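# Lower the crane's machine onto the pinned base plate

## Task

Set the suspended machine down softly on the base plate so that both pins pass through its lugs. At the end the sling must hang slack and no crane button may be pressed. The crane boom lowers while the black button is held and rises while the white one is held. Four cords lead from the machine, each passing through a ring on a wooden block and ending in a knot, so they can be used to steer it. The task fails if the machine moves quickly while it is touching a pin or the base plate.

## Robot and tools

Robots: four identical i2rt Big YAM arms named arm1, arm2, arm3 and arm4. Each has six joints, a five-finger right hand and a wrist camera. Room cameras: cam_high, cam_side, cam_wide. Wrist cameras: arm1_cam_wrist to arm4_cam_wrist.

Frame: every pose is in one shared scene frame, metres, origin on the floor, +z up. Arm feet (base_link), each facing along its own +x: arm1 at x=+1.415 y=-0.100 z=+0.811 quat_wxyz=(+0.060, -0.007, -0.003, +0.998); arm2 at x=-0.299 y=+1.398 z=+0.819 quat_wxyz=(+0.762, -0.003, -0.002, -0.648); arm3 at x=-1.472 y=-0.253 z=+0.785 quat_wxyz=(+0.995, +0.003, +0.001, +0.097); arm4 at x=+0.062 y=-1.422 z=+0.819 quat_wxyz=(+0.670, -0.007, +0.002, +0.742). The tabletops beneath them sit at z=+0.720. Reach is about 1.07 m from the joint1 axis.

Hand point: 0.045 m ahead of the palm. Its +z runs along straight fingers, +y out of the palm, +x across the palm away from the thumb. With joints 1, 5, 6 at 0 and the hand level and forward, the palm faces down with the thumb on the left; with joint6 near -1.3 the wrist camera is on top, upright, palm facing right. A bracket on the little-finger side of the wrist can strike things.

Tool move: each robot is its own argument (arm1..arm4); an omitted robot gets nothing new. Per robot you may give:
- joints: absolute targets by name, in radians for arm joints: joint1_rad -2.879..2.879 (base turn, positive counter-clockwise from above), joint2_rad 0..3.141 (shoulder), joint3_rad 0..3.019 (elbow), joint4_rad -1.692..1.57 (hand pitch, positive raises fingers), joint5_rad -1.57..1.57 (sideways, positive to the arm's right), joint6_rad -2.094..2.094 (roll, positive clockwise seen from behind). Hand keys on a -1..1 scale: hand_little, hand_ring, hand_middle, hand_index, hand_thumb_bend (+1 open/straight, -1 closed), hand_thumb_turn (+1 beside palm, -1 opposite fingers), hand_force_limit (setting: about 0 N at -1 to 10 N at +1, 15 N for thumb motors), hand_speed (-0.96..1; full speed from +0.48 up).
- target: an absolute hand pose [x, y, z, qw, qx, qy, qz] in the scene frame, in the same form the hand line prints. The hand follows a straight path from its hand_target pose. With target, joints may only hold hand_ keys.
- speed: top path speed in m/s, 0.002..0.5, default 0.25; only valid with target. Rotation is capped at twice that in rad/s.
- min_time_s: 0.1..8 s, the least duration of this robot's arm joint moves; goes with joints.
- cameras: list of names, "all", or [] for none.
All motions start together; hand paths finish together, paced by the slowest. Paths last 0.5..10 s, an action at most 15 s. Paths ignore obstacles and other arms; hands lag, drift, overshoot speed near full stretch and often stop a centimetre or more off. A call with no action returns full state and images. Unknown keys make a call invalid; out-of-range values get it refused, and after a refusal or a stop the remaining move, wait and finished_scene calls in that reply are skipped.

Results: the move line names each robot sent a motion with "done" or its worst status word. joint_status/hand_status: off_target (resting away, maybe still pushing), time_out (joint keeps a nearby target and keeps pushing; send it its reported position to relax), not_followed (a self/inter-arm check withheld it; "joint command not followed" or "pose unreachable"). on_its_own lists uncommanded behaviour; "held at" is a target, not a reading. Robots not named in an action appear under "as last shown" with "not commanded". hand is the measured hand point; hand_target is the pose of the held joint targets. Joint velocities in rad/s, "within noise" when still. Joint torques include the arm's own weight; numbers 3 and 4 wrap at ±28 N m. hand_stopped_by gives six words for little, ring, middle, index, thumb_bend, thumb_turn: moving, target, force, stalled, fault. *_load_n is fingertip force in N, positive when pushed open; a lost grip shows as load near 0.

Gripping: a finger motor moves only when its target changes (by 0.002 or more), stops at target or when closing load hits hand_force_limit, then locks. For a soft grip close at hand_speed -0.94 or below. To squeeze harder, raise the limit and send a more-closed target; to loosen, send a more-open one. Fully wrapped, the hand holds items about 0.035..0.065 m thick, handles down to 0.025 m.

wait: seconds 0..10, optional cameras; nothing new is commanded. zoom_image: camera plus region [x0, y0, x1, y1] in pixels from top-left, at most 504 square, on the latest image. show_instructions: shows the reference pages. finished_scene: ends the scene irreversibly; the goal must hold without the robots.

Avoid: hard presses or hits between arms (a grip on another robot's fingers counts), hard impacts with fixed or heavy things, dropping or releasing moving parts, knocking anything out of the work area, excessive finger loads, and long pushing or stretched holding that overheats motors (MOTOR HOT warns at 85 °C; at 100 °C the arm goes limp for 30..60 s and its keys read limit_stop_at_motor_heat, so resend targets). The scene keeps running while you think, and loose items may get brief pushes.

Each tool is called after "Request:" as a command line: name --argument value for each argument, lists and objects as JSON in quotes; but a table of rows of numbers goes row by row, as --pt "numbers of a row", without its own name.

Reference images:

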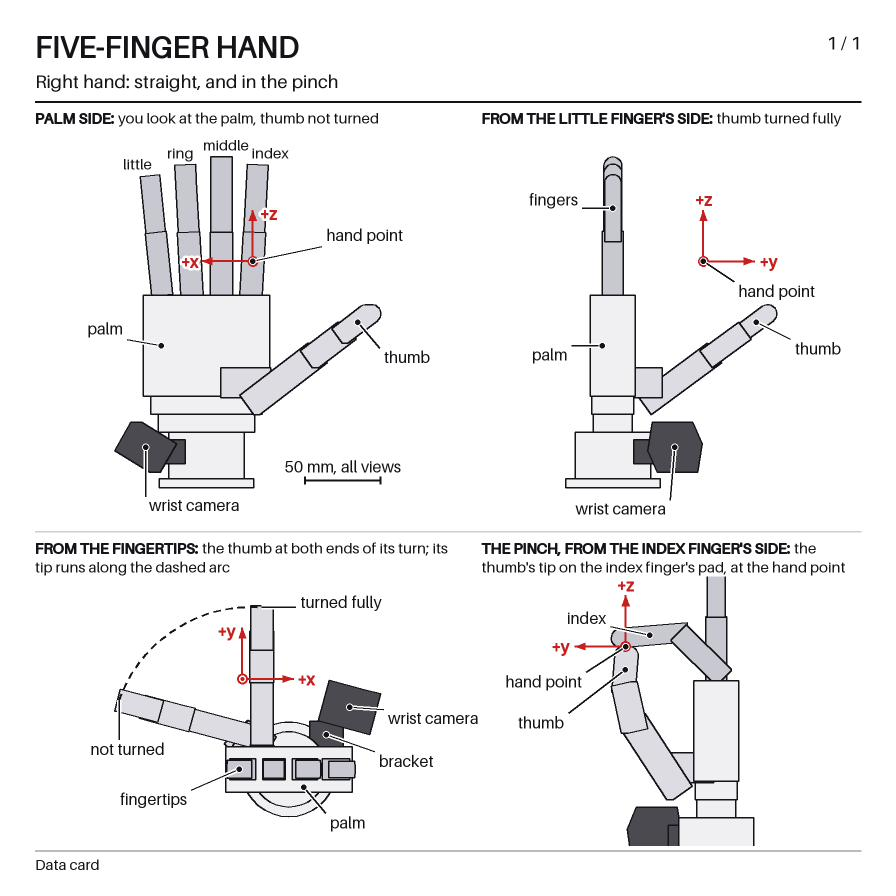

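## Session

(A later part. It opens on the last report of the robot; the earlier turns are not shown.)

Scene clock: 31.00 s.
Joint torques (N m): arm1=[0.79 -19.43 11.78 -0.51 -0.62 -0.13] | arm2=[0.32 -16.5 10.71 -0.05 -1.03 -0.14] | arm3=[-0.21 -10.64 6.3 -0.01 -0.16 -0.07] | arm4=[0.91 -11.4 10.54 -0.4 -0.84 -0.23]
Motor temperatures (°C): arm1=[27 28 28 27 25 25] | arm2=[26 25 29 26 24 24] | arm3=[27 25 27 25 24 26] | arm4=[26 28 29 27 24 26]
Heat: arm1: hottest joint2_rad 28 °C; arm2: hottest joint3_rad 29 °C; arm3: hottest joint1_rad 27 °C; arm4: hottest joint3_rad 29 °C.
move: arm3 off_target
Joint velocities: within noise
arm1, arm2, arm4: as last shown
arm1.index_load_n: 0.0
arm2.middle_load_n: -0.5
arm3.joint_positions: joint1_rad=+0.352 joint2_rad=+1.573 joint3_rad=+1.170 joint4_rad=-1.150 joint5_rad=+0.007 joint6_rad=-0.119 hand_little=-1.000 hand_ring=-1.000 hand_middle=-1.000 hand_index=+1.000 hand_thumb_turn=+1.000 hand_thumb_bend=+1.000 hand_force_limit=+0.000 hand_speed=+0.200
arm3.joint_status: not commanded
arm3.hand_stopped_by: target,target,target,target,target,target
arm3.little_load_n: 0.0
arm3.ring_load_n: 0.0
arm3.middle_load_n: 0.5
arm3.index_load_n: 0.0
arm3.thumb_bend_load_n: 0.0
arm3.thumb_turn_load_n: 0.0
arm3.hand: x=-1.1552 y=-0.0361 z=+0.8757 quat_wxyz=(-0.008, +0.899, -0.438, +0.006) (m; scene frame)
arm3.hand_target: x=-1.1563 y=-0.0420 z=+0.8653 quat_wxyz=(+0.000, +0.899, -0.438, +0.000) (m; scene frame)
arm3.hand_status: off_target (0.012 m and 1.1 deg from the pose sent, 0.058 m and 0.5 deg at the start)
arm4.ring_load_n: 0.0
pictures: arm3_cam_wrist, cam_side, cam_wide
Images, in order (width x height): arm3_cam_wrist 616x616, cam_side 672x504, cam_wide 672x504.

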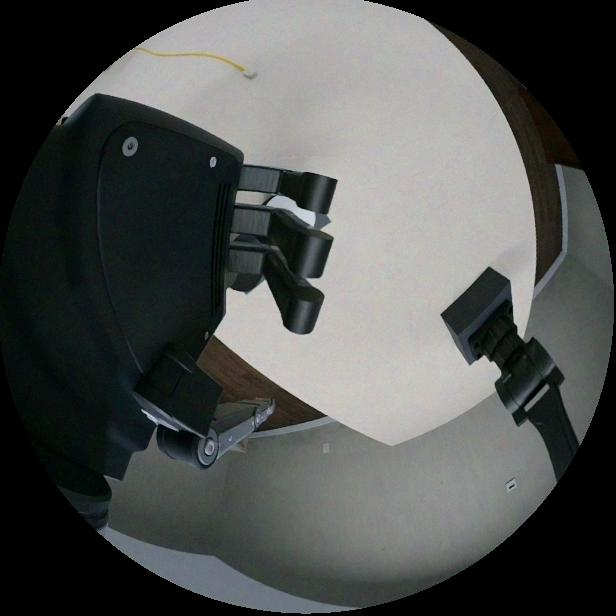

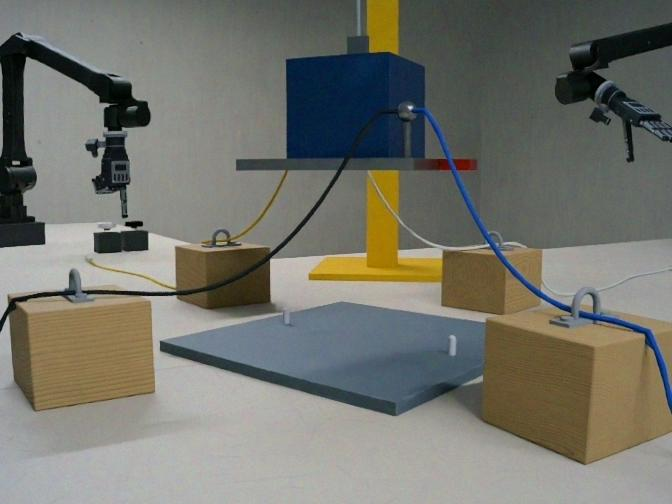

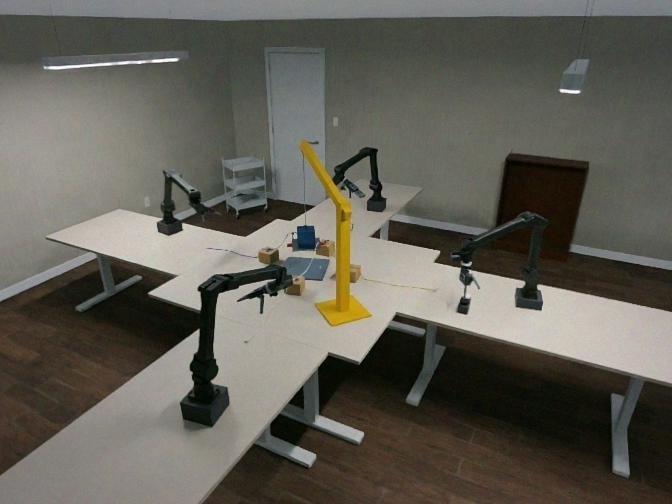

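Request:
move --arm3 '{"target": [-1.152, -0.032, 0.856, 0, -0.8988, 0.4384, 0], "speed": 0.05}' --cameras '["arm3_cam_wrist", "cam_side", "cam_high"]'

Request:
zoom_image --camera "cam_side" --region '[60, 150, 220, 270]'

Scene clock: 33.63 s.
Joint torques (N m): arm1=[0.85 -19.37 11.66 -0.49 -0.62 -0.13] | arm2=[0.32 -16.38 10.71 -0.05 -1.03 -0.14] | arm3=[1.03 -10.64 7.02 0.06 -0.15 0.08] | arm4=[0.97 -11.52 10.54 -0.44 -0.86 -0.23]
Motor temperatures (°C): arm1=[27 28 29 27 25 25] | arm2=[26 25 29 26 24 24] | arm3=[27 25 27 25 24 26] | arm4=[26 28 29 27 24 26]
Heat: arm1: hottest joint3_rad 29 °C; arm2: hottest joint3_rad 29 °C; arm3: hottest joint1_rad 27 °C; arm4: hottest joint3_rad 29 °C.
move: arm3 done
Joint velocities: within noise
arm1, arm2, arm4: as last shown
arm1.thumb_turn_load_n: 0.5
arm2.middle_load_n: 0.0
arm3.joint_positions: joint1_rad=+0.352 joint2_rad=+1.601 joint3_rad=+1.170 joint4_rad=-1.133 joint5_rad=+0.007 joint6_rad=-0.119 hand_little=-1.000 hand_ring=-1.000 hand_middle=-1.000 hand_index=+1.000 hand_thumb_turn=+1.000 hand_thumb_bend=+1.000 hand_force_limit=+0.000 hand_speed=+0.200
arm3.joint_status: not commanded
arm3.hand_stopped_by: target,target,target,target,target,target
arm3.little_load_n: 0.0
arm3.ring_load_n: 0.0
arm3.middle_load_n: 0.0
arm3.index_load_n: -0.5
arm3.thumb_bend_load_n: 0.0
arm3.thumb_turn_load_n: 0.0
arm3.hand: x=-1.1523 y=-0.0343 z=+0.8647 quat_wxyz=(-0.003, +0.899, -0.438, +0.003) (m; scene frame)
arm3.hand_target: x=-1.1522 y=-0.0321 z=+0.8561 quat_wxyz=(+0.000, +0.899, -0.438, +0.000) (m; scene frame)
arm3.hand_status: done (0.009 m and 0.5 deg from the pose sent, 0.020 m and 1.1 deg at the start)
pictures: arm3_cam_wrist, cam_high, cam_side
Images, in order (width x height): arm3_cam_wrist 616x616, cam_high 672x504, cam_side 672x504.

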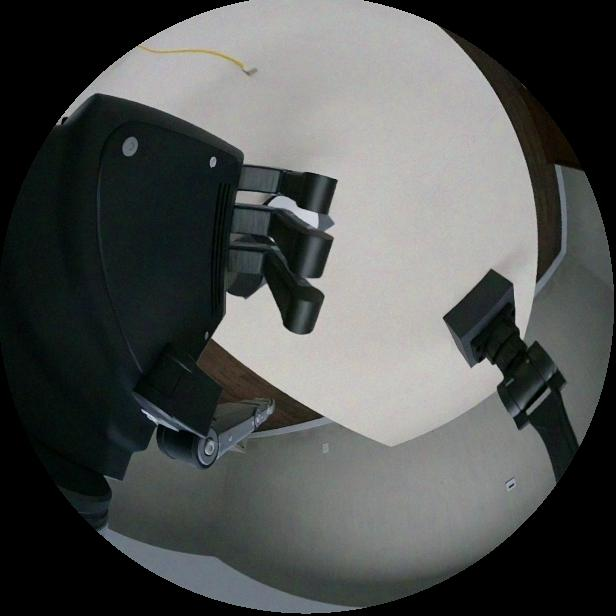

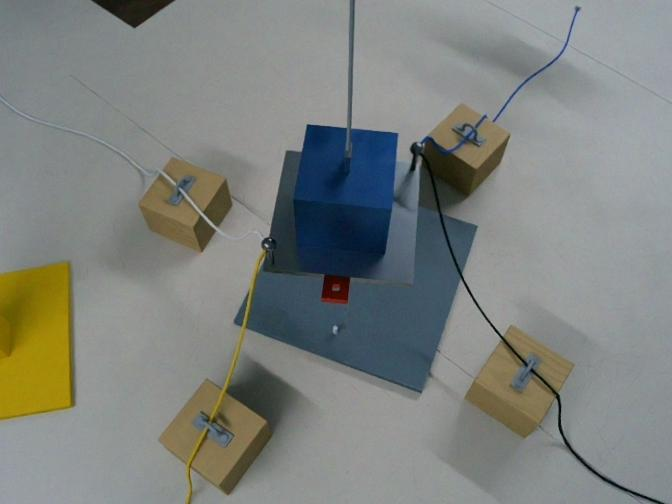

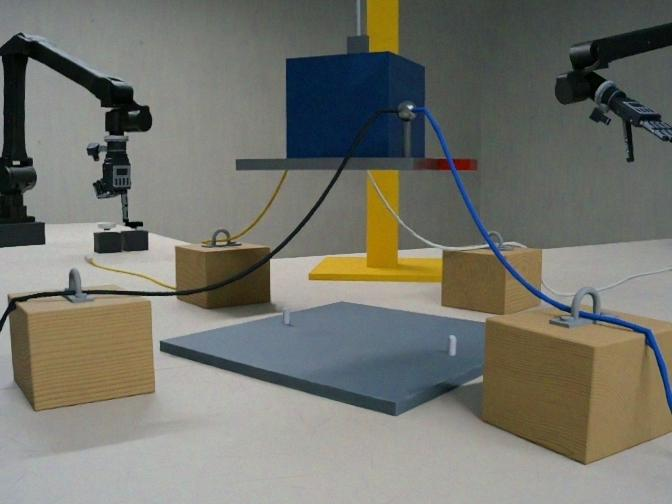

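Scaled by 3.150 from the camera's 672x504 image, which has a finer 960x720 frame.

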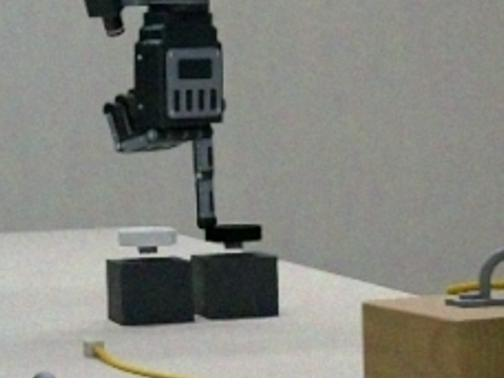

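Request:
move --arm3 '{"target": [-1.144, -0.020, 0.866, 0, -0.8988, 0.4384, 0], "speed": 0.05}' --cameras '["arm3_cam_wrist", "cam_side"]'

Request:
zoom_image --camera "cam_side" --region '[60, 150, 220, 270]'

Request:
zoom_image --camera "arm3_cam_wrist" --region '[200, 160, 400, 360]'

Scene clock: 35.37 s.
Joint torques (N m): arm1=[0.56 -19.49 11.81 -0.47 -0.62 -0.14] | arm2=[0.32 -16.44 10.73 -0.05 -1.03 -0.14] | arm3=[2.08 -9.99 10.09 -0.76 -0.16 0.15] | arm4=[1.03 -11.11 10.52 -0.4 -0.85 -0.23]
Motor temperatures (°C): arm1=[27 29 29 27 25 25] | arm2=[26 25 29 26 24 24] | arm3=[27 25 27 25 24 26] | arm4=[26 28 29 27 24 26]
Heat: arm1: hottest joint2_rad 29 °C; arm2: hottest joint3_rad 29 °C; arm3: hottest joint1_rad 27 °C; arm4: hottest joint3_rad 29 °C.
move: arm3 off_target
Joint velocities: within noise
arm1, arm2, arm4: as last shown
arm1.thumb_bend_load_n: -0.5
arm1.thumb_turn_load_n: 0.0
arm2.little_load_n: -0.5
arm2.middle_load_n: -0.5
arm3.joint_positions: joint1_rad=+0.352 joint2_rad=+1.610 joint3_rad=+1.180 joint4_rad=-1.145 joint5_rad=+0.007 joint6_rad=-0.113 hand_little=-1.000 hand_ring=-1.000 hand_middle=-1.000 hand_index=+1.000 hand_thumb_turn=+1.000 hand_thumb_bend=+1.000 hand_force_limit=+0.000 hand_speed=+0.200
arm3.joint_status: not commanded
arm3.hand_stopped_by: target,target,target,target,target,target
arm3.little_load_n: 0.0
arm3.ring_load_n: 0.0
arm3.middle_load_n: 0.0
arm3.index_load_n: -0.5
arm3.thumb_bend_load_n: -0.5
arm3.thumb_turn_load_n: 0.0
arm3.hand: x=-1.1520 y=-0.0335 z=+0.8649 quat_wxyz=(+0.001, +0.898, -0.440, +0.000) (m; scene frame)
arm3.hand_target: x=-1.1443 y=-0.0202 z=+0.8661 quat_wxyz=(-0.001, +0.899, -0.438, +0.000) (m; scene frame)
arm3.hand_status: off_target (0.016 m and 0.3 deg from the pose sent, 0.017 m and 0.5 deg at the start)
pictures: arm3_cam_wrist, cam_side
Images, in order (width x height): arm3_cam_wrist 616x616, cam_side 672x504.

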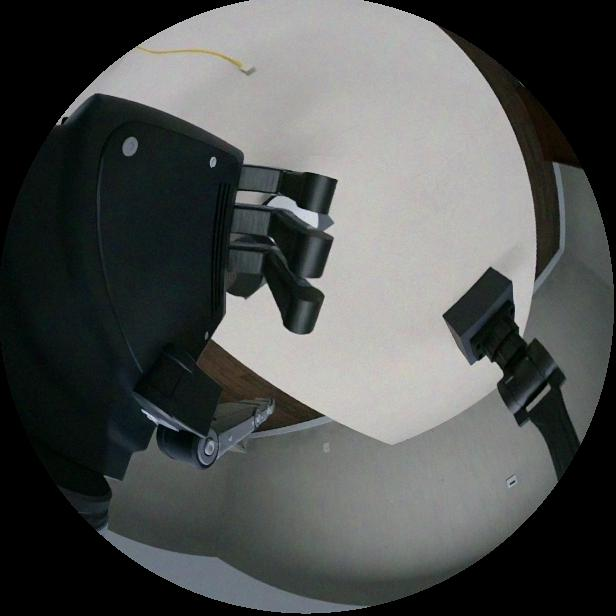

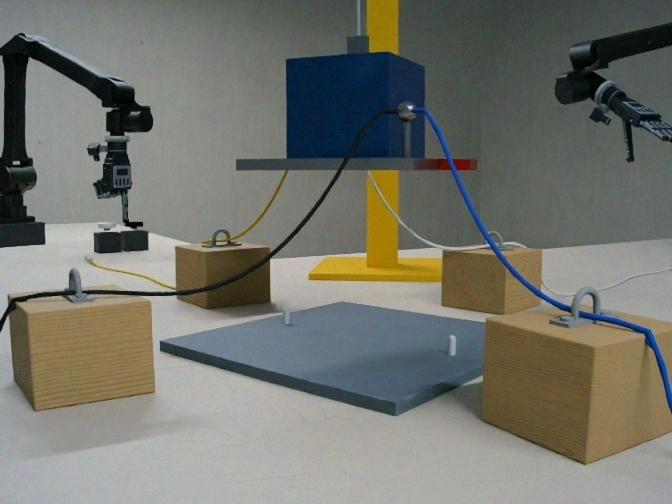

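Scaled by 3.150 from the camera's 672x504 image, which has a finer 960x720 frame.

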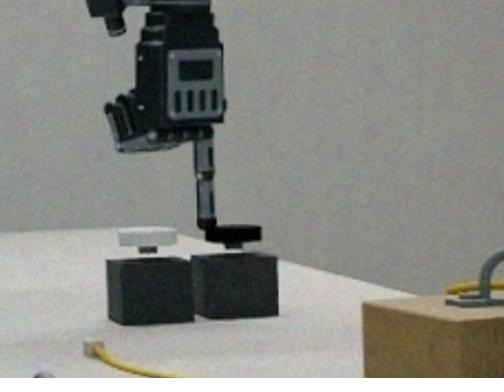

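Scaled by 2.520 from the camera's 616x616 image, which has a finer 880x880 frame.

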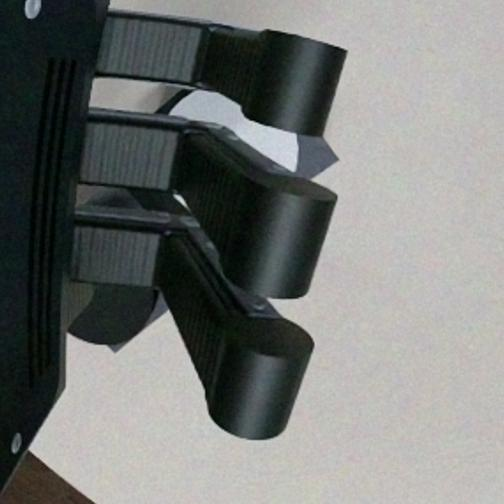

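Request:
move --arm3 '{"target": [-1.142, -0.005, 0.90, 0, -0.8988, 0.4384, 0], "speed": 0.1}' --cameras '["arm3_cam_wrist", "cam_side"]'

Request:
zoom_image --camera "cam_side" --region '[60, 150, 220, 270]'

Request:
zoom_image --camera "arm3_cam_wrist" --region '[200, 160, 400, 360]'

Scene clock: 37.07 s.
Joint torques (N m): arm1=[0.91 -19.55 11.77 -0.5 -0.61 -0.14] | arm2=[0.32 -16.44 10.7 -0.03 -1.03 -0.14] | arm3=[1.44 -11.28 10.77 -0.9 -0.18 0.13] | arm4=[0.85 -11.22 10.56 -0.43 -0.84 -0.23]
Motor temperatures (°C): arm1=[27 29 29 27 25 25] | arm2=[26 25 29 26 24 24] | arm3=[27 25 27 25 24 26] | arm4=[26 28 30 27 24 26]
Heat: arm1: hottest joint2_rad 29 °C; arm2: hottest joint3_rad 29 °C; arm3: hottest joint1_rad 27 °C; arm4: hottest joint3_rad 30 °C.
move: arm3 off_target
Joint velocities: within noise
arm1, arm2, arm4: as last shown
arm1.thumb_bend_load_n: 0.0
arm2.little_load_n: 0.0
arm2.middle_load_n: 0.0
arm2.index_load_n: -0.5
arm3.joint_positions: joint1_rad=+0.383 joint2_rad=+1.614 joint3_rad=+1.258 joint4_rad=-1.236 joint5_rad=+0.008 joint6_rad=-0.086 hand_little=-1.000 hand_ring=-1.000 hand_middle=-1.000 hand_index=+1.000 hand_thumb_turn=+1.000 hand_thumb_bend=+1.000 hand_force_limit=+0.000 hand_speed=+0.200
arm3.joint_status: not commanded
arm3.hand_stopped_by: target,target,target,target,target,target
arm3.little_load_n: 0.0
arm3.ring_load_n: 0.0
arm3.middle_load_n: 0.0
arm3.index_load_n: 0.0
arm3.thumb_bend_load_n: 0.0
arm3.thumb_turn_load_n: 0.0
arm3.hand: x=-1.1528 y=-0.0182 z=+0.8915 quat_wxyz=(+0.009, +0.899, -0.438, -0.004) (m; scene frame)
arm3.hand_target: x=-1.1424 y=-0.0053 z=+0.9001 quat_wxyz=(+0.000, +0.899, -0.438, +0.000) (m; scene frame)
arm3.hand_status: off_target (0.019 m and 1.2 deg from the pose sent, 0.046 m and 0.3 deg at the start)
pictures: arm3_cam_wrist, cam_side
Images, in order (width x height): arm3_cam_wrist 616x616, cam_side 672x504.

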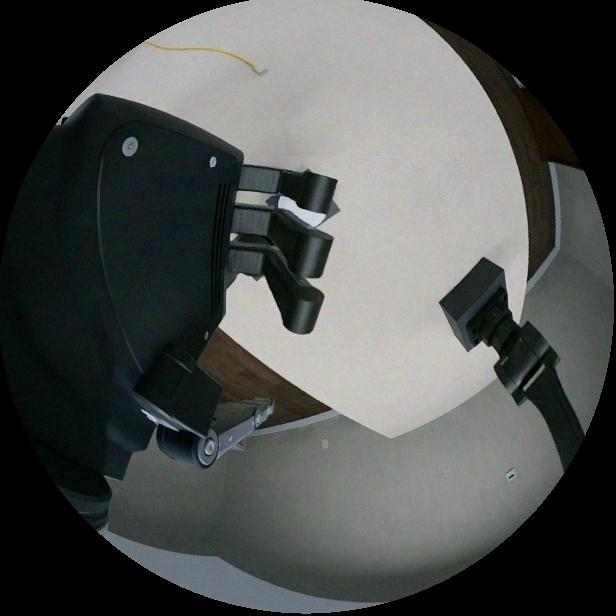

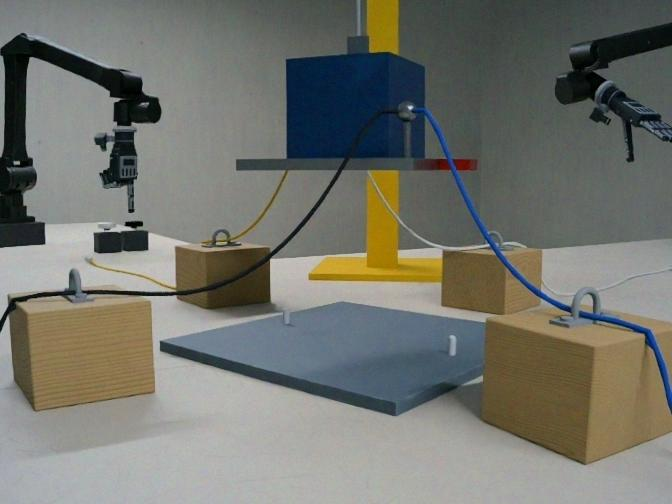

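Scaled by 3.150 from the camera's 672x504 image, which has a finer 960x720 frame.

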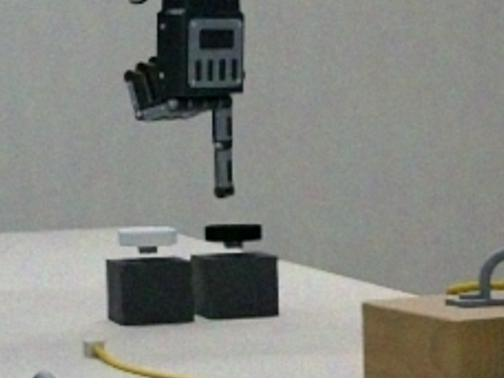

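Scaled by 2.520 from the camera's 616x616 image, which has a finer 880x880 frame.

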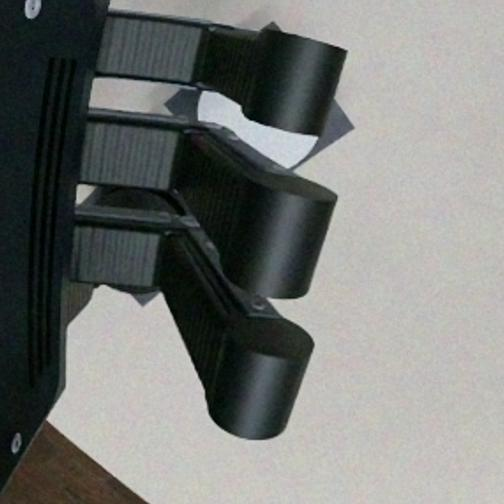

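Request:
move --arm3 '{"target": [-1.140, -0.005, 0.862, 0, -0.8988, 0.4384, 0], "speed": 0.1}' --cameras '["arm3_cam_wrist", "cam_side"]'

Request:
zoom_image --camera "cam_side" --region '[60, 150, 220, 270]'

Scene clock: 39.00 s.
Joint torques (N m): arm1=[0.62 -19.55 11.74 -0.44 -0.63 -0.14] | arm2=[0.26 -16.44 10.7 -0.03 -1.03 -0.14] | arm3=[1.32 -11.93 6.94 -0.02 -0.17 0.11] | arm4=[0.91 -11.46 10.55 -0.42 -0.85 -0.23]
Motor temperatures (°C): arm1=[27 29 29 27 25 25] | arm2=[26 25 29 26 24 24] | arm3=[27 25 28 25 24 26] | arm4=[26 28 30 27 24 26]
Heat: arm1: hottest joint2_rad 29 °C; arm2: hottest joint3_rad 29 °C; arm3: hottest joint3_rad 28 °C; arm4: hottest joint3_rad 30 °C.
move: arm3 done
Joint velocities: within noise
arm1, arm2, arm4: as last shown
arm1.middle_load_n: -0.5
arm2.index_load_n: 0.0
arm3.joint_positions: joint1_rad=+0.383 joint2_rad=+1.658 joint3_rad=+1.258 joint4_rad=-1.162 joint5_rad=+0.008 joint6_rad=-0.086 hand_little=-1.000 hand_ring=-1.000 hand_middle=-1.000 hand_index=+1.000 hand_thumb_turn=+1.000 hand_thumb_bend=+1.000 hand_force_limit=+0.000 hand_speed=+0.200
arm3.joint_status: not commanded
arm3.hand_stopped_by: target,target,target,target,target,target
arm3.little_load_n: 0.0
arm3.ring_load_n: 0.0
arm3.middle_load_n: 0.0
arm3.index_load_n: 0.0
arm3.thumb_bend_load_n: 0.0
arm3.thumb_turn_load_n: 0.5
arm3.hand: x=-1.1377 y=-0.0082 z=+0.8702 quat_wxyz=(-0.004, +0.899, -0.439, +0.003) (m; scene frame)
arm3.hand_target: x=-1.1400 y=-0.0052 z=+0.8621 quat_wxyz=(+0.000, +0.899, -0.438, +0.000) (m; scene frame)
arm3.hand_status: done (0.009 m and 0.6 deg from the pose sent, 0.035 m and 1.2 deg at the start)
pictures: arm3_cam_wrist, cam_side
Images, in order (width x height): arm3_cam_wrist 616x616, cam_side 672x504.

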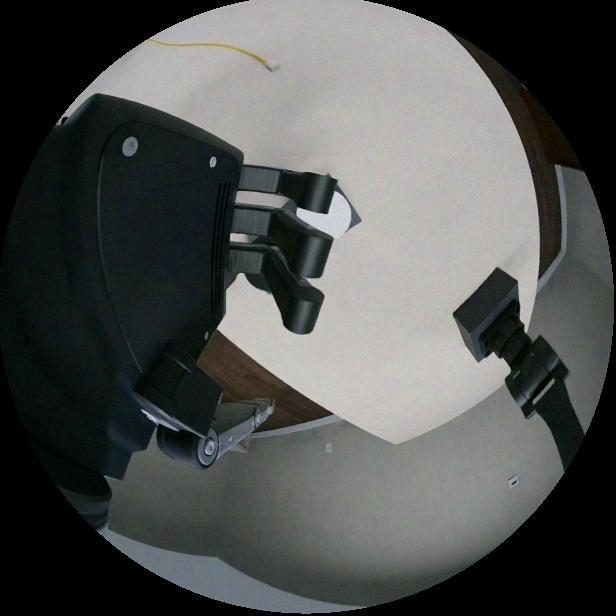

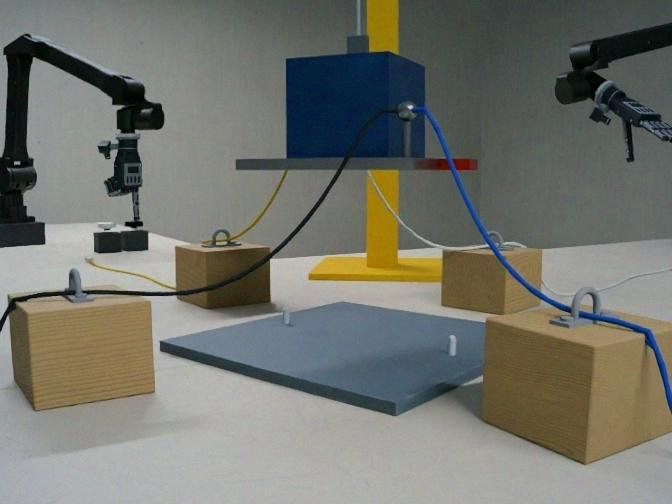

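Scaled by 3.150 from the camera's 672x504 image, which has a finer 960x720 frame.

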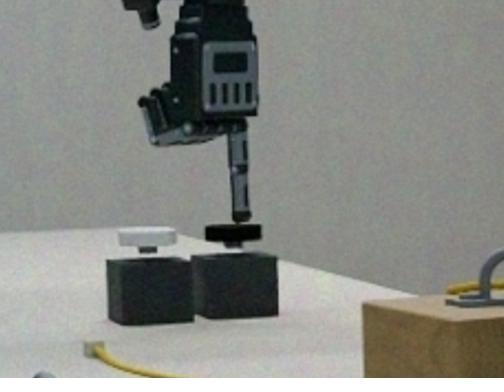

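Request:
move --arm3 '{"target": [-1.140, -0.005, 0.850, 0, -0.8988, 0.4384, 0], "speed": 0.1}' --cameras '["arm3_cam_wrist", "cam_side"]'

Request:
zoom_image --camera "cam_side" --region '[60, 150, 220, 270]'

Scene clock: 40.57 s.
Joint torques (N m): arm1=[0.91 -19.43 11.73 -0.44 -0.63 -0.13] | arm2=[0.32 -16.44 10.71 -0.03 -1.03 -0.14] | arm3=[1.38 -11.69 6.11 0.01 -0.17 0.1] | arm4=[1.08 -11.4 10.55 -0.38 -0.85 -0.23]
Motor temperatures (°C): arm1=[27 29 29 27 25 25] | arm2=[26 25 29 26 24 24] | arm3=[27 25 28 25 24 26] | arm4=[26 29 30 27 24 26]
Heat: arm1: hottest joint2_rad 29 °C; arm2: hottest joint3_rad 29 °C; arm3: hottest joint3_rad 28 °C; arm4: hottest joint3_rad 30 °C.
move: arm3 off_target
Joint velocities: within noise
arm1, arm2, arm4: as last shown
arm1.middle_load_n: 0.0
arm2.little_load_n: -0.5
arm3.joint_positions: joint1_rad=+0.383 joint2_rad=+1.666 joint3_rad=+1.252 joint4_rad=-1.132 joint5_rad=+0.008 joint6_rad=-0.086 hand_little=-1.000 hand_ring=-1.000 hand_middle=-1.000 hand_index=+1.000 hand_thumb_turn=+1.000 hand_thumb_bend=+1.000 hand_force_limit=+0.000 hand_speed=+0.200
arm3.joint_status: not commanded
arm3.hand_stopped_by: target,target,target,target,target,target
arm3.little_load_n: 0.0
arm3.ring_load_n: 0.0
arm3.middle_load_n: 0.0
arm3.index_load_n: 0.0
arm3.thumb_bend_load_n: 0.0
arm3.thumb_turn_load_n: 0.0
arm3.hand: x=-1.1332 y=-0.0052 z=+0.8636 quat_wxyz=(-0.011, +0.899, -0.439, +0.008) (m; scene frame)
arm3.hand_target: x=-1.1401 y=-0.0052 z=+0.8504 quat_wxyz=(+0.000, +0.899, -0.438, +0.000) (m; scene frame)
arm3.hand_status: off_target (0.015 m and 1.5 deg from the pose sent, 0.021 m and 0.6 deg at the start)
arm4.little_load_n: -0.5
pictures: arm3_cam_wrist, cam_side
Images, in order (width x height): arm3_cam_wrist 616x616, cam_side 672x504.

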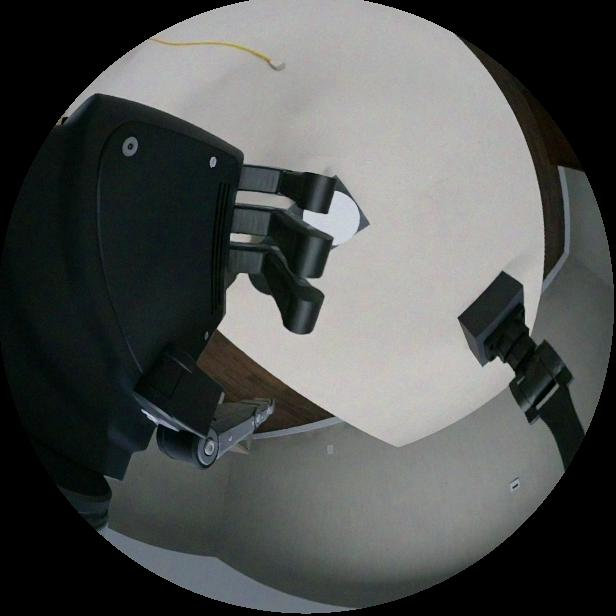

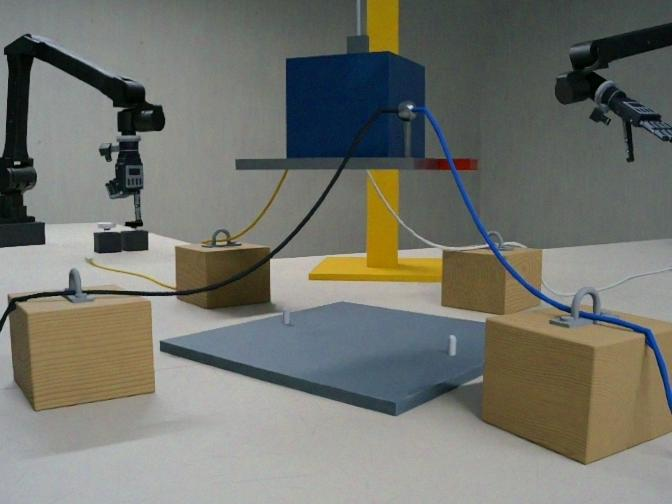

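Scaled by 3.150 from the camera's 672x504 image, which has a finer 960x720 frame.

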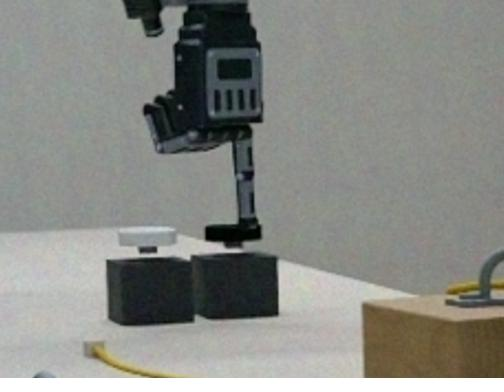

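Request:
move --arm3 '{"target": [-1.146, -0.010, 0.842, 0, -0.8988, 0.4384, 0], "speed": 0.1}' --cameras '["cam_high", "cam_side"]'

Request:
zoom_image --camera "cam_side" --region '[60, 150, 220, 270]'

Scene clock: 42.07 s.
Joint torques (N m): arm1=[0.73 -19.55 11.78 -0.46 -0.61 -0.12] | arm2=[0.32 -16.5 10.7 -0.05 -1.03 -0.14] | arm3=[1.2 -12.28 5.29 -0.39 -0.16 0.07] | arm4=[0.85 -11.22 10.54 -0.4 -0.85 -0.23]
Motor temperatures (°C): arm1=[27 29 29 27 26 25] | arm2=[26 25 29 26 24 24] | arm3=[27 25 28 25 24 26] | arm4=[26 29 30 27 25 26]
Heat: arm1: hottest joint2_rad 29 °C; arm2: hottest joint3_rad 29 °C; arm3: hottest joint3_rad 28 °C; arm4: hottest joint3_rad 30 °C.
move: arm3 off_target
Joint velocities: within noise
arm1, arm2, arm4: as last shown
arm1.ring_load_n: -0.5
arm2.little_load_n: 0.0
arm2.thumb_turn_load_n: 0.5
arm3.joint_positions: joint1_rad=+0.383 joint2_rad=+1.666 joint3_rad=+1.229 joint4_rad=-1.095 joint5_rad=+0.008 joint6_rad=-0.085 hand_little=-1.000 hand_ring=-1.000 hand_middle=-1.000 hand_index=+1.000 hand_thumb_turn=+1.000 hand_thumb_bend=+1.000 hand_force_limit=+0.000 hand_speed=+0.200
arm3.joint_status: not commanded
arm3.hand_stopped_by: target,target,target,target,target,target
arm3.little_load_n: 0.0
arm3.ring_load_n: 0.0
arm3.middle_load_n: 0.0
arm3.index_load_n: 0.5
arm3.thumb_bend_load_n: 0.0
arm3.thumb_turn_load_n: 0.0
arm3.hand: x=-1.1333 y=-0.0051 z=+0.8547 quat_wxyz=(-0.017, +0.898, -0.439, +0.011) (m; scene frame)
arm3.hand_target: x=-1.1459 y=-0.0102 z=+0.8424 quat_wxyz=(+0.000, +0.899, -0.438, +0.000) (m; scene frame)
arm3.hand_status: off_target (0.019 m and 2.3 deg from the pose sent, 0.025 m and 1.5 deg at the start)
arm4.little_load_n: 0.0
pictures: cam_high, cam_side
Images, in order (width x height): cam_high 672x504, cam_side 672x504.

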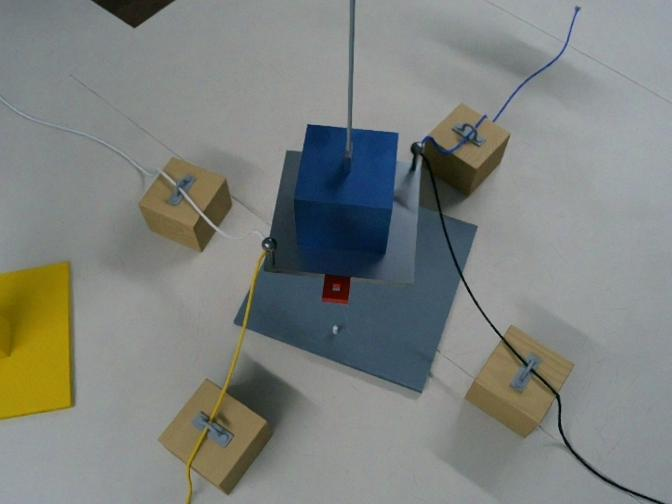

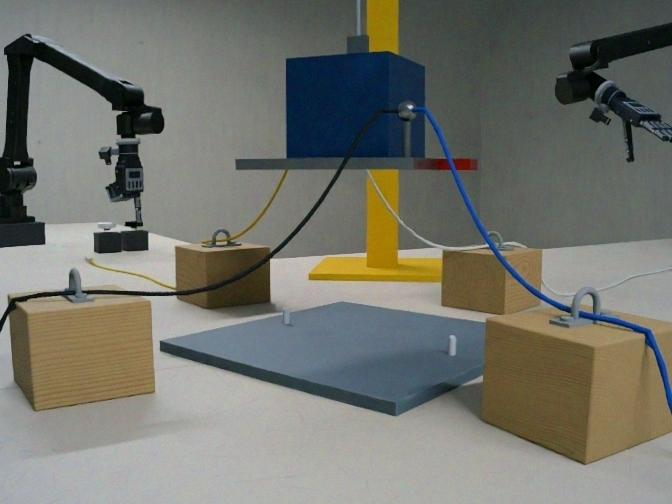

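Scaled by 3.150 from the camera's 672x504 image, which has a finer 960x720 frame.

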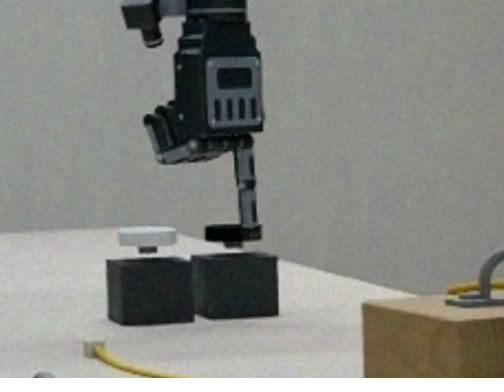

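Request:
zoom_image --camera "cam_side" --region '[115, 200, 155, 240]'

Request:
zoom_image --camera "cam_wide" --region '[440, 270, 490, 320]'

Scaled by 12.600 from the camera's 672x504 image, which has a finer 960x720 frame.

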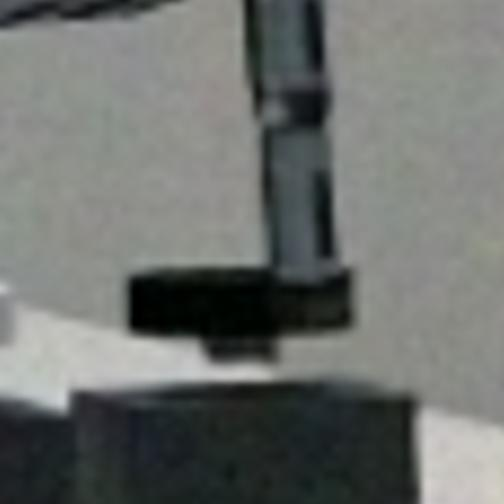

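This scene's latest camera images include none from cam_wide. They are from: cam_high, cam_side. cam_wide's image comes with the result of a call that names it in "cameras".

Request:
move --arm3 '{"target": [-1.125, 0.02, 0.93, 0, -0.8988, 0.4384, 0], "joints": {"hand_little": 1, "hand_ring": 1, "hand_middle": 1}, "speed": 0.15}' --cameras '["arm3_cam_wrist", "cam_side"]'

Request:
zoom_image --camera "arm3_cam_wrist" --region '[210, 140, 410, 340]'

Request:
zoom_image --camera "cam_side" --region '[90, 150, 190, 250]'

Scene clock: 45.20 s.
Joint torques (N m): arm1=[0.79 -19.49 11.78 -0.54 -0.62 -0.14] | arm2=[0.32 -16.5 10.7 -0.05 -1.03 -0.14] | arm3=[1.44 -12.57 10.67 -0.87 -0.18 0.13] | arm4=[0.91 -11.34 10.58 -0.36 -0.85 -0.22]
Motor temperatures (°C): arm1=[27 29 30 27 26 25] | arm2=[26 25 30 26 24 24] | arm3=[27 25 28 25 24 26] | arm4=[26 29 31 27 25 26]
Heat: arm1: hottest joint3_rad 30 °C; arm2: hottest joint3_rad 30 °C; arm3: hottest joint3_rad 28 °C; arm4: hottest joint3_rad 31 °C.
move: arm3 off_target
Joint velocities: within noise
arm1.joint_positions: joint1_rad=-0.273 joint2_rad=+1.964 joint3_rad=+1.840 joint4_rad=-1.697 joint5_rad=-0.960 joint6_rad=-1.953 hand_little=+1.000 hand_ring=+1.000 hand_middle=+1.000 hand_index=+1.000 hand_thumb_turn=-1.000 hand_thumb_bend=+1.000 hand_force_limit=+0.000 hand_speed=+0.200
arm1.joint_status: not commanded
arm1.hand_stopped_by: target,target,target,target,target,target
arm1.little_load_n: 0.0
arm1.ring_load_n: 0.0
arm1.middle_load_n: 0.0
arm1.index_load_n: 0.0
arm1.thumb_bend_load_n: 0.0
arm1.thumb_turn_load_n: 0.0
arm1.hand: x=+0.8646 y=-0.0036 z=+0.9794 quat_wxyz=(-0.064, +0.065, +0.881, -0.464) (m; scene frame)
arm1.hand_target: x=+0.8513 y=-0.0009 z=+0.9997 quat_wxyz=(-0.087, +0.047, +0.884, -0.456) (m; scene frame)
arm1.hand_status: not commanded
arm2.joint_positions: joint1_rad=-0.276 joint2_rad=+1.812 joint3_rad=+1.537 joint4_rad=-1.534 joint5_rad=-1.032 joint6_rad=-1.775 hand_little=+1.000 hand_ring=+1.000 hand_middle=+1.000 hand_index=+1.000 hand_thumb_turn=-1.000 hand_thumb_bend=+1.000 hand_force_limit=+0.000 hand_speed=+0.200
arm2.joint_status: not commanded
arm2.hand_stopped_by: target,target,target,target,target,target
arm2.little_load_n: 0.0
arm2.ring_load_n: 0.0
arm2.middle_load_n: 0.0
arm2.index_load_n: 0.0
arm2.thumb_bend_load_n: 0.0
arm2.thumb_turn_load_n: 0.0
arm2.hand: x=-0.2218 y=+0.9130 z=+0.9815 quat_wxyz=(-0.368, +0.599, -0.625, +0.339) (m; scene frame)
arm2.hand_target: x=-0.2201 y=+0.9009 z=+1.0001 quat_wxyz=(-0.353, +0.612, -0.612, +0.354) (m; scene frame)
arm2.hand_status: not commanded
arm3.joint_positions: joint1_rad=+0.405 joint2_rad=+1.666 joint3_rad=+1.407 joint4_rad=-1.331 joint5_rad=+0.007 joint6_rad=-0.063 hand_little=+1.000 hand_ring=+1.000 hand_middle=+1.000 hand_index=+1.000 hand_thumb_turn=+1.000 hand_thumb_bend=+1.000 hand_force_limit=+0.000 hand_speed=+0.200
arm3.joint_status: all done
arm3.hand_stopped_by: target,target,target,target,target,target
arm3.little_load_n: 0.0
arm3.ring_load_n: 0.0
arm3.middle_load_n: 0.0
arm3.index_load_n: 0.0
arm3.thumb_bend_load_n: 0.0
arm3.thumb_turn_load_n: 0.0
arm3.hand: x=-1.1327 y=+0.0080 z=+0.9221 quat_wxyz=(+0.008, +0.899, -0.439, -0.004) (m; scene frame)
arm3.hand_target: x=-1.1255 y=+0.0198 z=+0.9300 quat_wxyz=(+0.000, +0.899, -0.438, +0.000) (m; scene frame)
arm3.hand_status: off_target (0.016 m and 1.0 deg from the pose sent, 0.080 m and 2.3 deg at the start)
arm4.joint_positions: joint1_rad=-0.413 joint2_rad=+1.755 joint3_rad=+1.496 joint4_rad=-1.688 joint5_rad=-0.977 joint6_rad=-2.008 hand_little=+1.000 hand_ring=+1.000 hand_middle=+1.000 hand_index=+1.000 hand_thumb_turn=-1.000 hand_thumb_bend=+1.000 hand_force_limit=+0.000 hand_speed=+0.200
arm4.joint_status: not commanded
arm4.hand_stopped_by: target,target,target,target,target,target
arm4.little_load_n: 0.0
arm4.ring_load_n: 0.0
arm4.middle_load_n: 0.0
arm4.index_load_n: -0.5
arm4.thumb_bend_load_n: 0.0
arm4.thumb_turn_load_n: 0.0
arm4.hand: x=+0.0781 y=-0.9665 z=+0.9848 quat_wxyz=(-0.351, +0.643, +0.592, -0.337) (m; scene frame)
arm4.hand_target: x=+0.0793 y=-0.9510 z=+0.9999 quat_wxyz=(-0.362, +0.631, +0.607, -0.320) (m; scene frame)
arm4.hand_status: not commanded
pictures: arm3_cam_wrist, cam_side
Images, in order (width x height): arm3_cam_wrist 616x616, cam_side 672x504.

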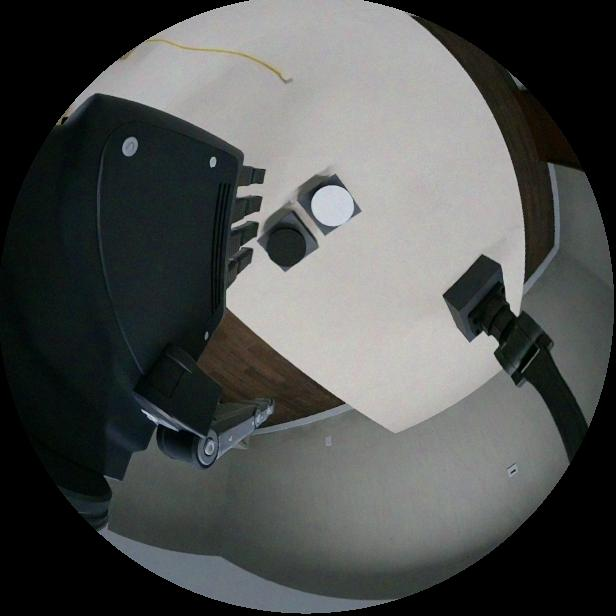

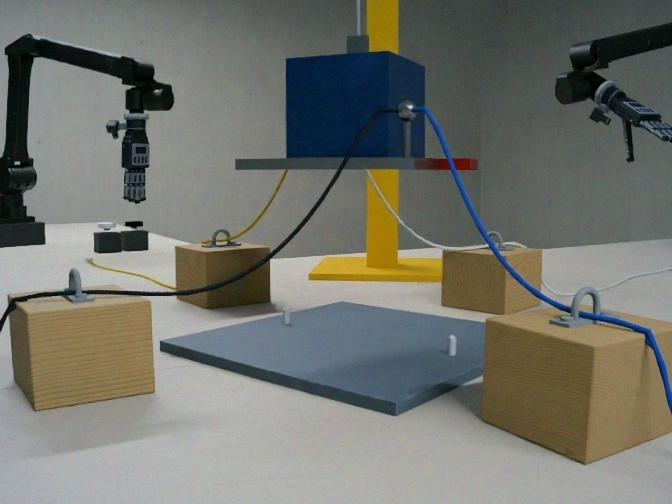

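Scaled by 2.520 from the camera's 616x616 image, which has a finer 880x880 frame.

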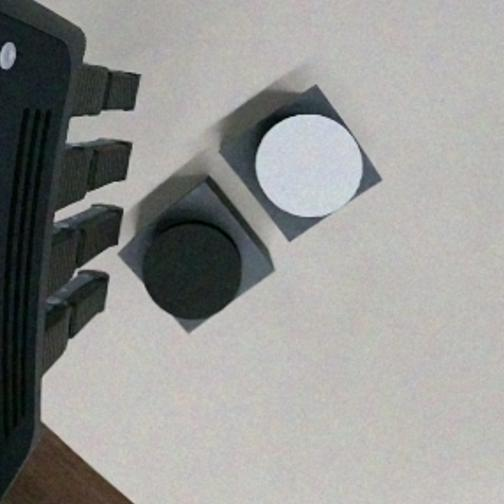

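Scaled by 5.040 from the camera's 672x504 image, which has a finer 960x720 frame.

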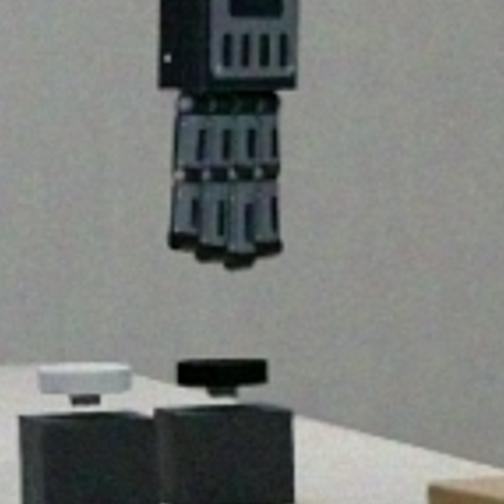

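Request:
move --arm3 '{"target": [-1.157, -0.011, 0.90, 0, -0.8988, 0.4384, 0], "joints": {"hand_little": -1, "hand_ring": -1, "hand_middle": -1}, "speed": 0.15}' --cameras '["cam_side"]'

Request:
zoom_image --camera "cam_side" --region '[90, 150, 190, 250]'

Scene clock: 50.93 s.
Joint torques (N m): arm1=[0.97 -19.84 11.75 -0.5 -0.63 -0.14] | arm2=[0.26 -16.44 10.71 -0.05 -1.03 -0.15] | arm3=[0.26 -12.63 6.6 -0.02 -0.16 -0.03] | arm4=[1.08 -11.34 10.52 -0.42 -0.86 -0.24]
Motor temperatures (°C): arm1=[27 30 30 27 26 25] | arm2=[26 26 30 26 24 24] | arm3=[27 25 29 25 24 26] | arm4=[26 29 31 27 25 26]
Heat: arm1: hottest joint2_rad 30 °C; arm2: hottest joint3_rad 30 °C; arm3: hottest joint3_rad 29 °C; arm4: hottest joint3_rad 31 °C.
move: arm3 done
Joint velocities: within noise
arm1, arm2, arm4: as last shown
arm3.joint_positions: joint1_rad=+0.405 joint2_rad=+1.596 joint3_rad=+1.273 joint4_rad=-1.249 joint5_rad=+0.007 joint6_rad=-0.063 hand_little=-1.000 hand_ring=-1.000 hand_middle=-1.000 hand_index=+1.000 hand_thumb_turn=+1.000 hand_thumb_bend=+1.000 hand_force_limit=+0.000 hand_speed=+0.200
arm3.joint_status: all done
arm3.hand_stopped_by: target,target,target,target,target,target
arm3.little_load_n: 0.0
arm3.ring_load_n: 0.0
arm3.middle_load_n: 0.5
arm3.index_load_n: 0.0
arm3.thumb_bend_load_n: 0.0
arm3.thumb_turn_load_n: 0.0
arm3.hand: x=-1.1561 y=-0.0079 z=+0.9039 quat_wxyz=(+0.000, +0.899, -0.439, +0.001) (m; scene frame)
arm3.hand_target: x=-1.1571 y=-0.0109 z=+0.9000 quat_wxyz=(+0.000, +0.899, -0.438, +0.000) (m; scene frame)
arm3.hand_status: done (0.005 m and 0.1 deg from the pose sent, 0.038 m and 1.0 deg at the start)
arm4.index_load_n: 0.0
pictures: cam_side
Images, in order (width x height): cam_side 672x504.

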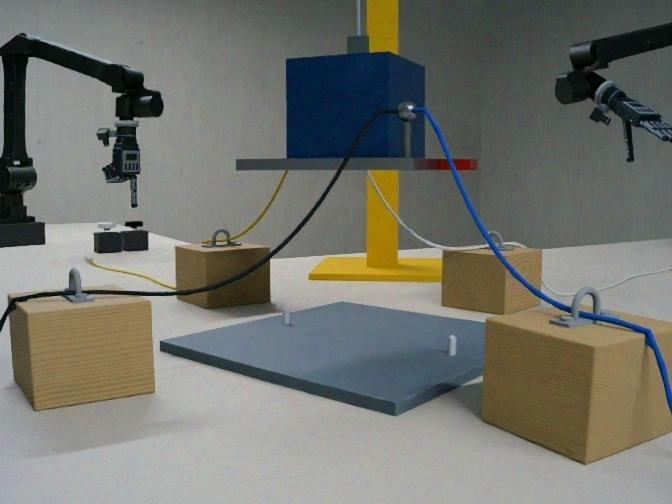

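Scaled by 5.040 from the camera's 672x504 image, which has a finer 960x720 frame.

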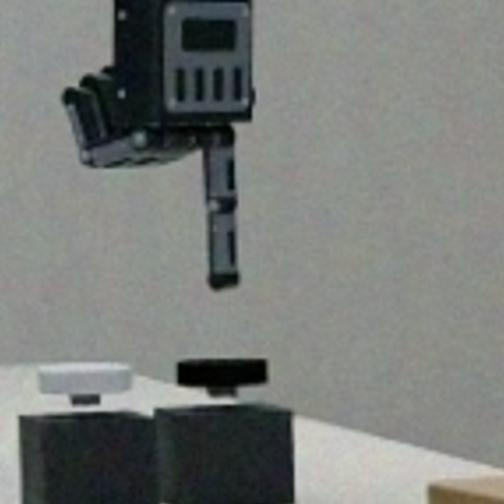

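Request:
move --arm3 '{"target": [-1.157, -0.011, 0.864, 0, -0.8988, 0.4384, 0], "speed": 0.1}' --cameras '["cam_side"]'

Request:
zoom_image --camera "cam_side" --region '[90, 150, 190, 250]'

Scene clock: 52.23 s.
Joint torques (N m): arm1=[0.85 -19.6 11.79 -0.49 -0.61 -0.14] | arm2=[0.32 -16.44 10.71 -0.05 -1.03 -0.14] | arm3=[0.26 -11.4 6.24 0.03 -0.17 -0.03] | arm4=[0.85 -11.46 10.52 -0.38 -0.85 -0.23]
Motor temperatures (°C): arm1=[27 30 30 27 26 25] | arm2=[26 26 30 26 24 24] | arm3=[27 25 29 25 24 26] | arm4=[26 29 32 27 25 26]
Heat: arm1: hottest joint2_rad 30 °C; arm2: hottest joint3_rad 30 °C; arm3: hottest joint3_rad 29 °C; arm4: hottest joint3_rad 32 °C.
move: arm3 off_target
Joint velocities: within noise
arm1, arm2, arm4: as last shown
arm3.joint_positions: joint1_rad=+0.405 joint2_rad=+1.614 joint3_rad=+1.216 joint4_rad=-1.156 joint5_rad=+0.007 joint6_rad=-0.063 hand_little=-1.000 hand_ring=-1.000 hand_middle=-1.000 hand_index=+1.000 hand_thumb_turn=+1.000 hand_thumb_bend=+1.000 hand_force_limit=+0.000 hand_speed=+0.200
arm3.joint_status: not commanded
arm3.hand_stopped_by: target,target,target,target,target,target
arm3.little_load_n: 0.0
arm3.ring_load_n: 0.0
arm3.middle_load_n: 0.0
arm3.index_load_n: 0.0
arm3.thumb_bend_load_n: 0.0
arm3.thumb_turn_load_n: 0.0
arm3.hand: x=-1.1549 y=-0.0069 z=+0.8748 quat_wxyz=(-0.008, +0.898, -0.439, +0.005) (m; scene frame)
arm3.hand_target: x=-1.1572 y=-0.0110 z=+0.8642 quat_wxyz=(+0.000, +0.899, -0.438, +0.000) (m; scene frame)
arm3.hand_status: off_target (0.012 m and 1.1 deg from the pose sent, 0.040 m and 0.1 deg at the start)
pictures: cam_side
Images, in order (width x height): cam_side 672x504.

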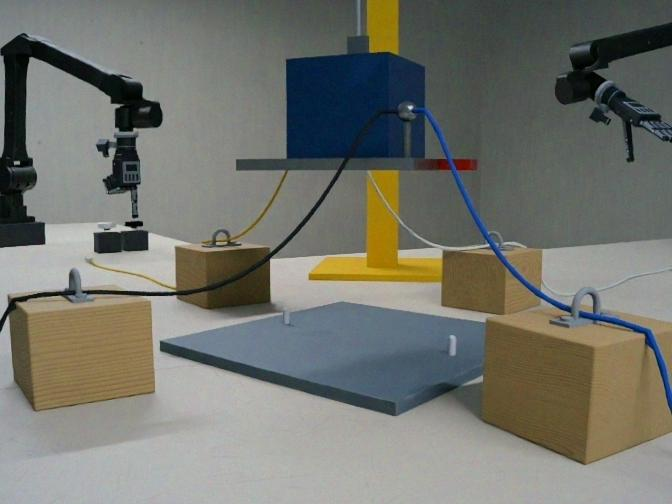

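Scaled by 5.040 from the camera's 672x504 image, which has a finer 960x720 frame.

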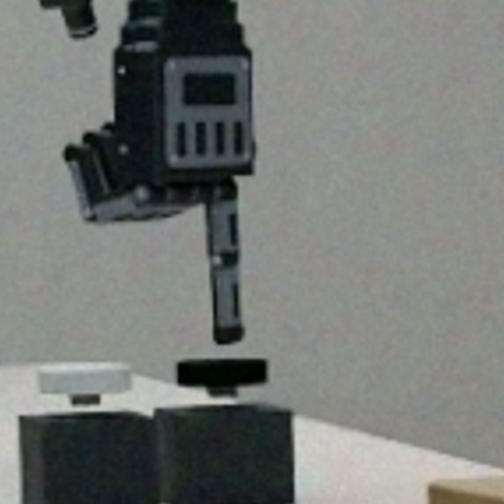

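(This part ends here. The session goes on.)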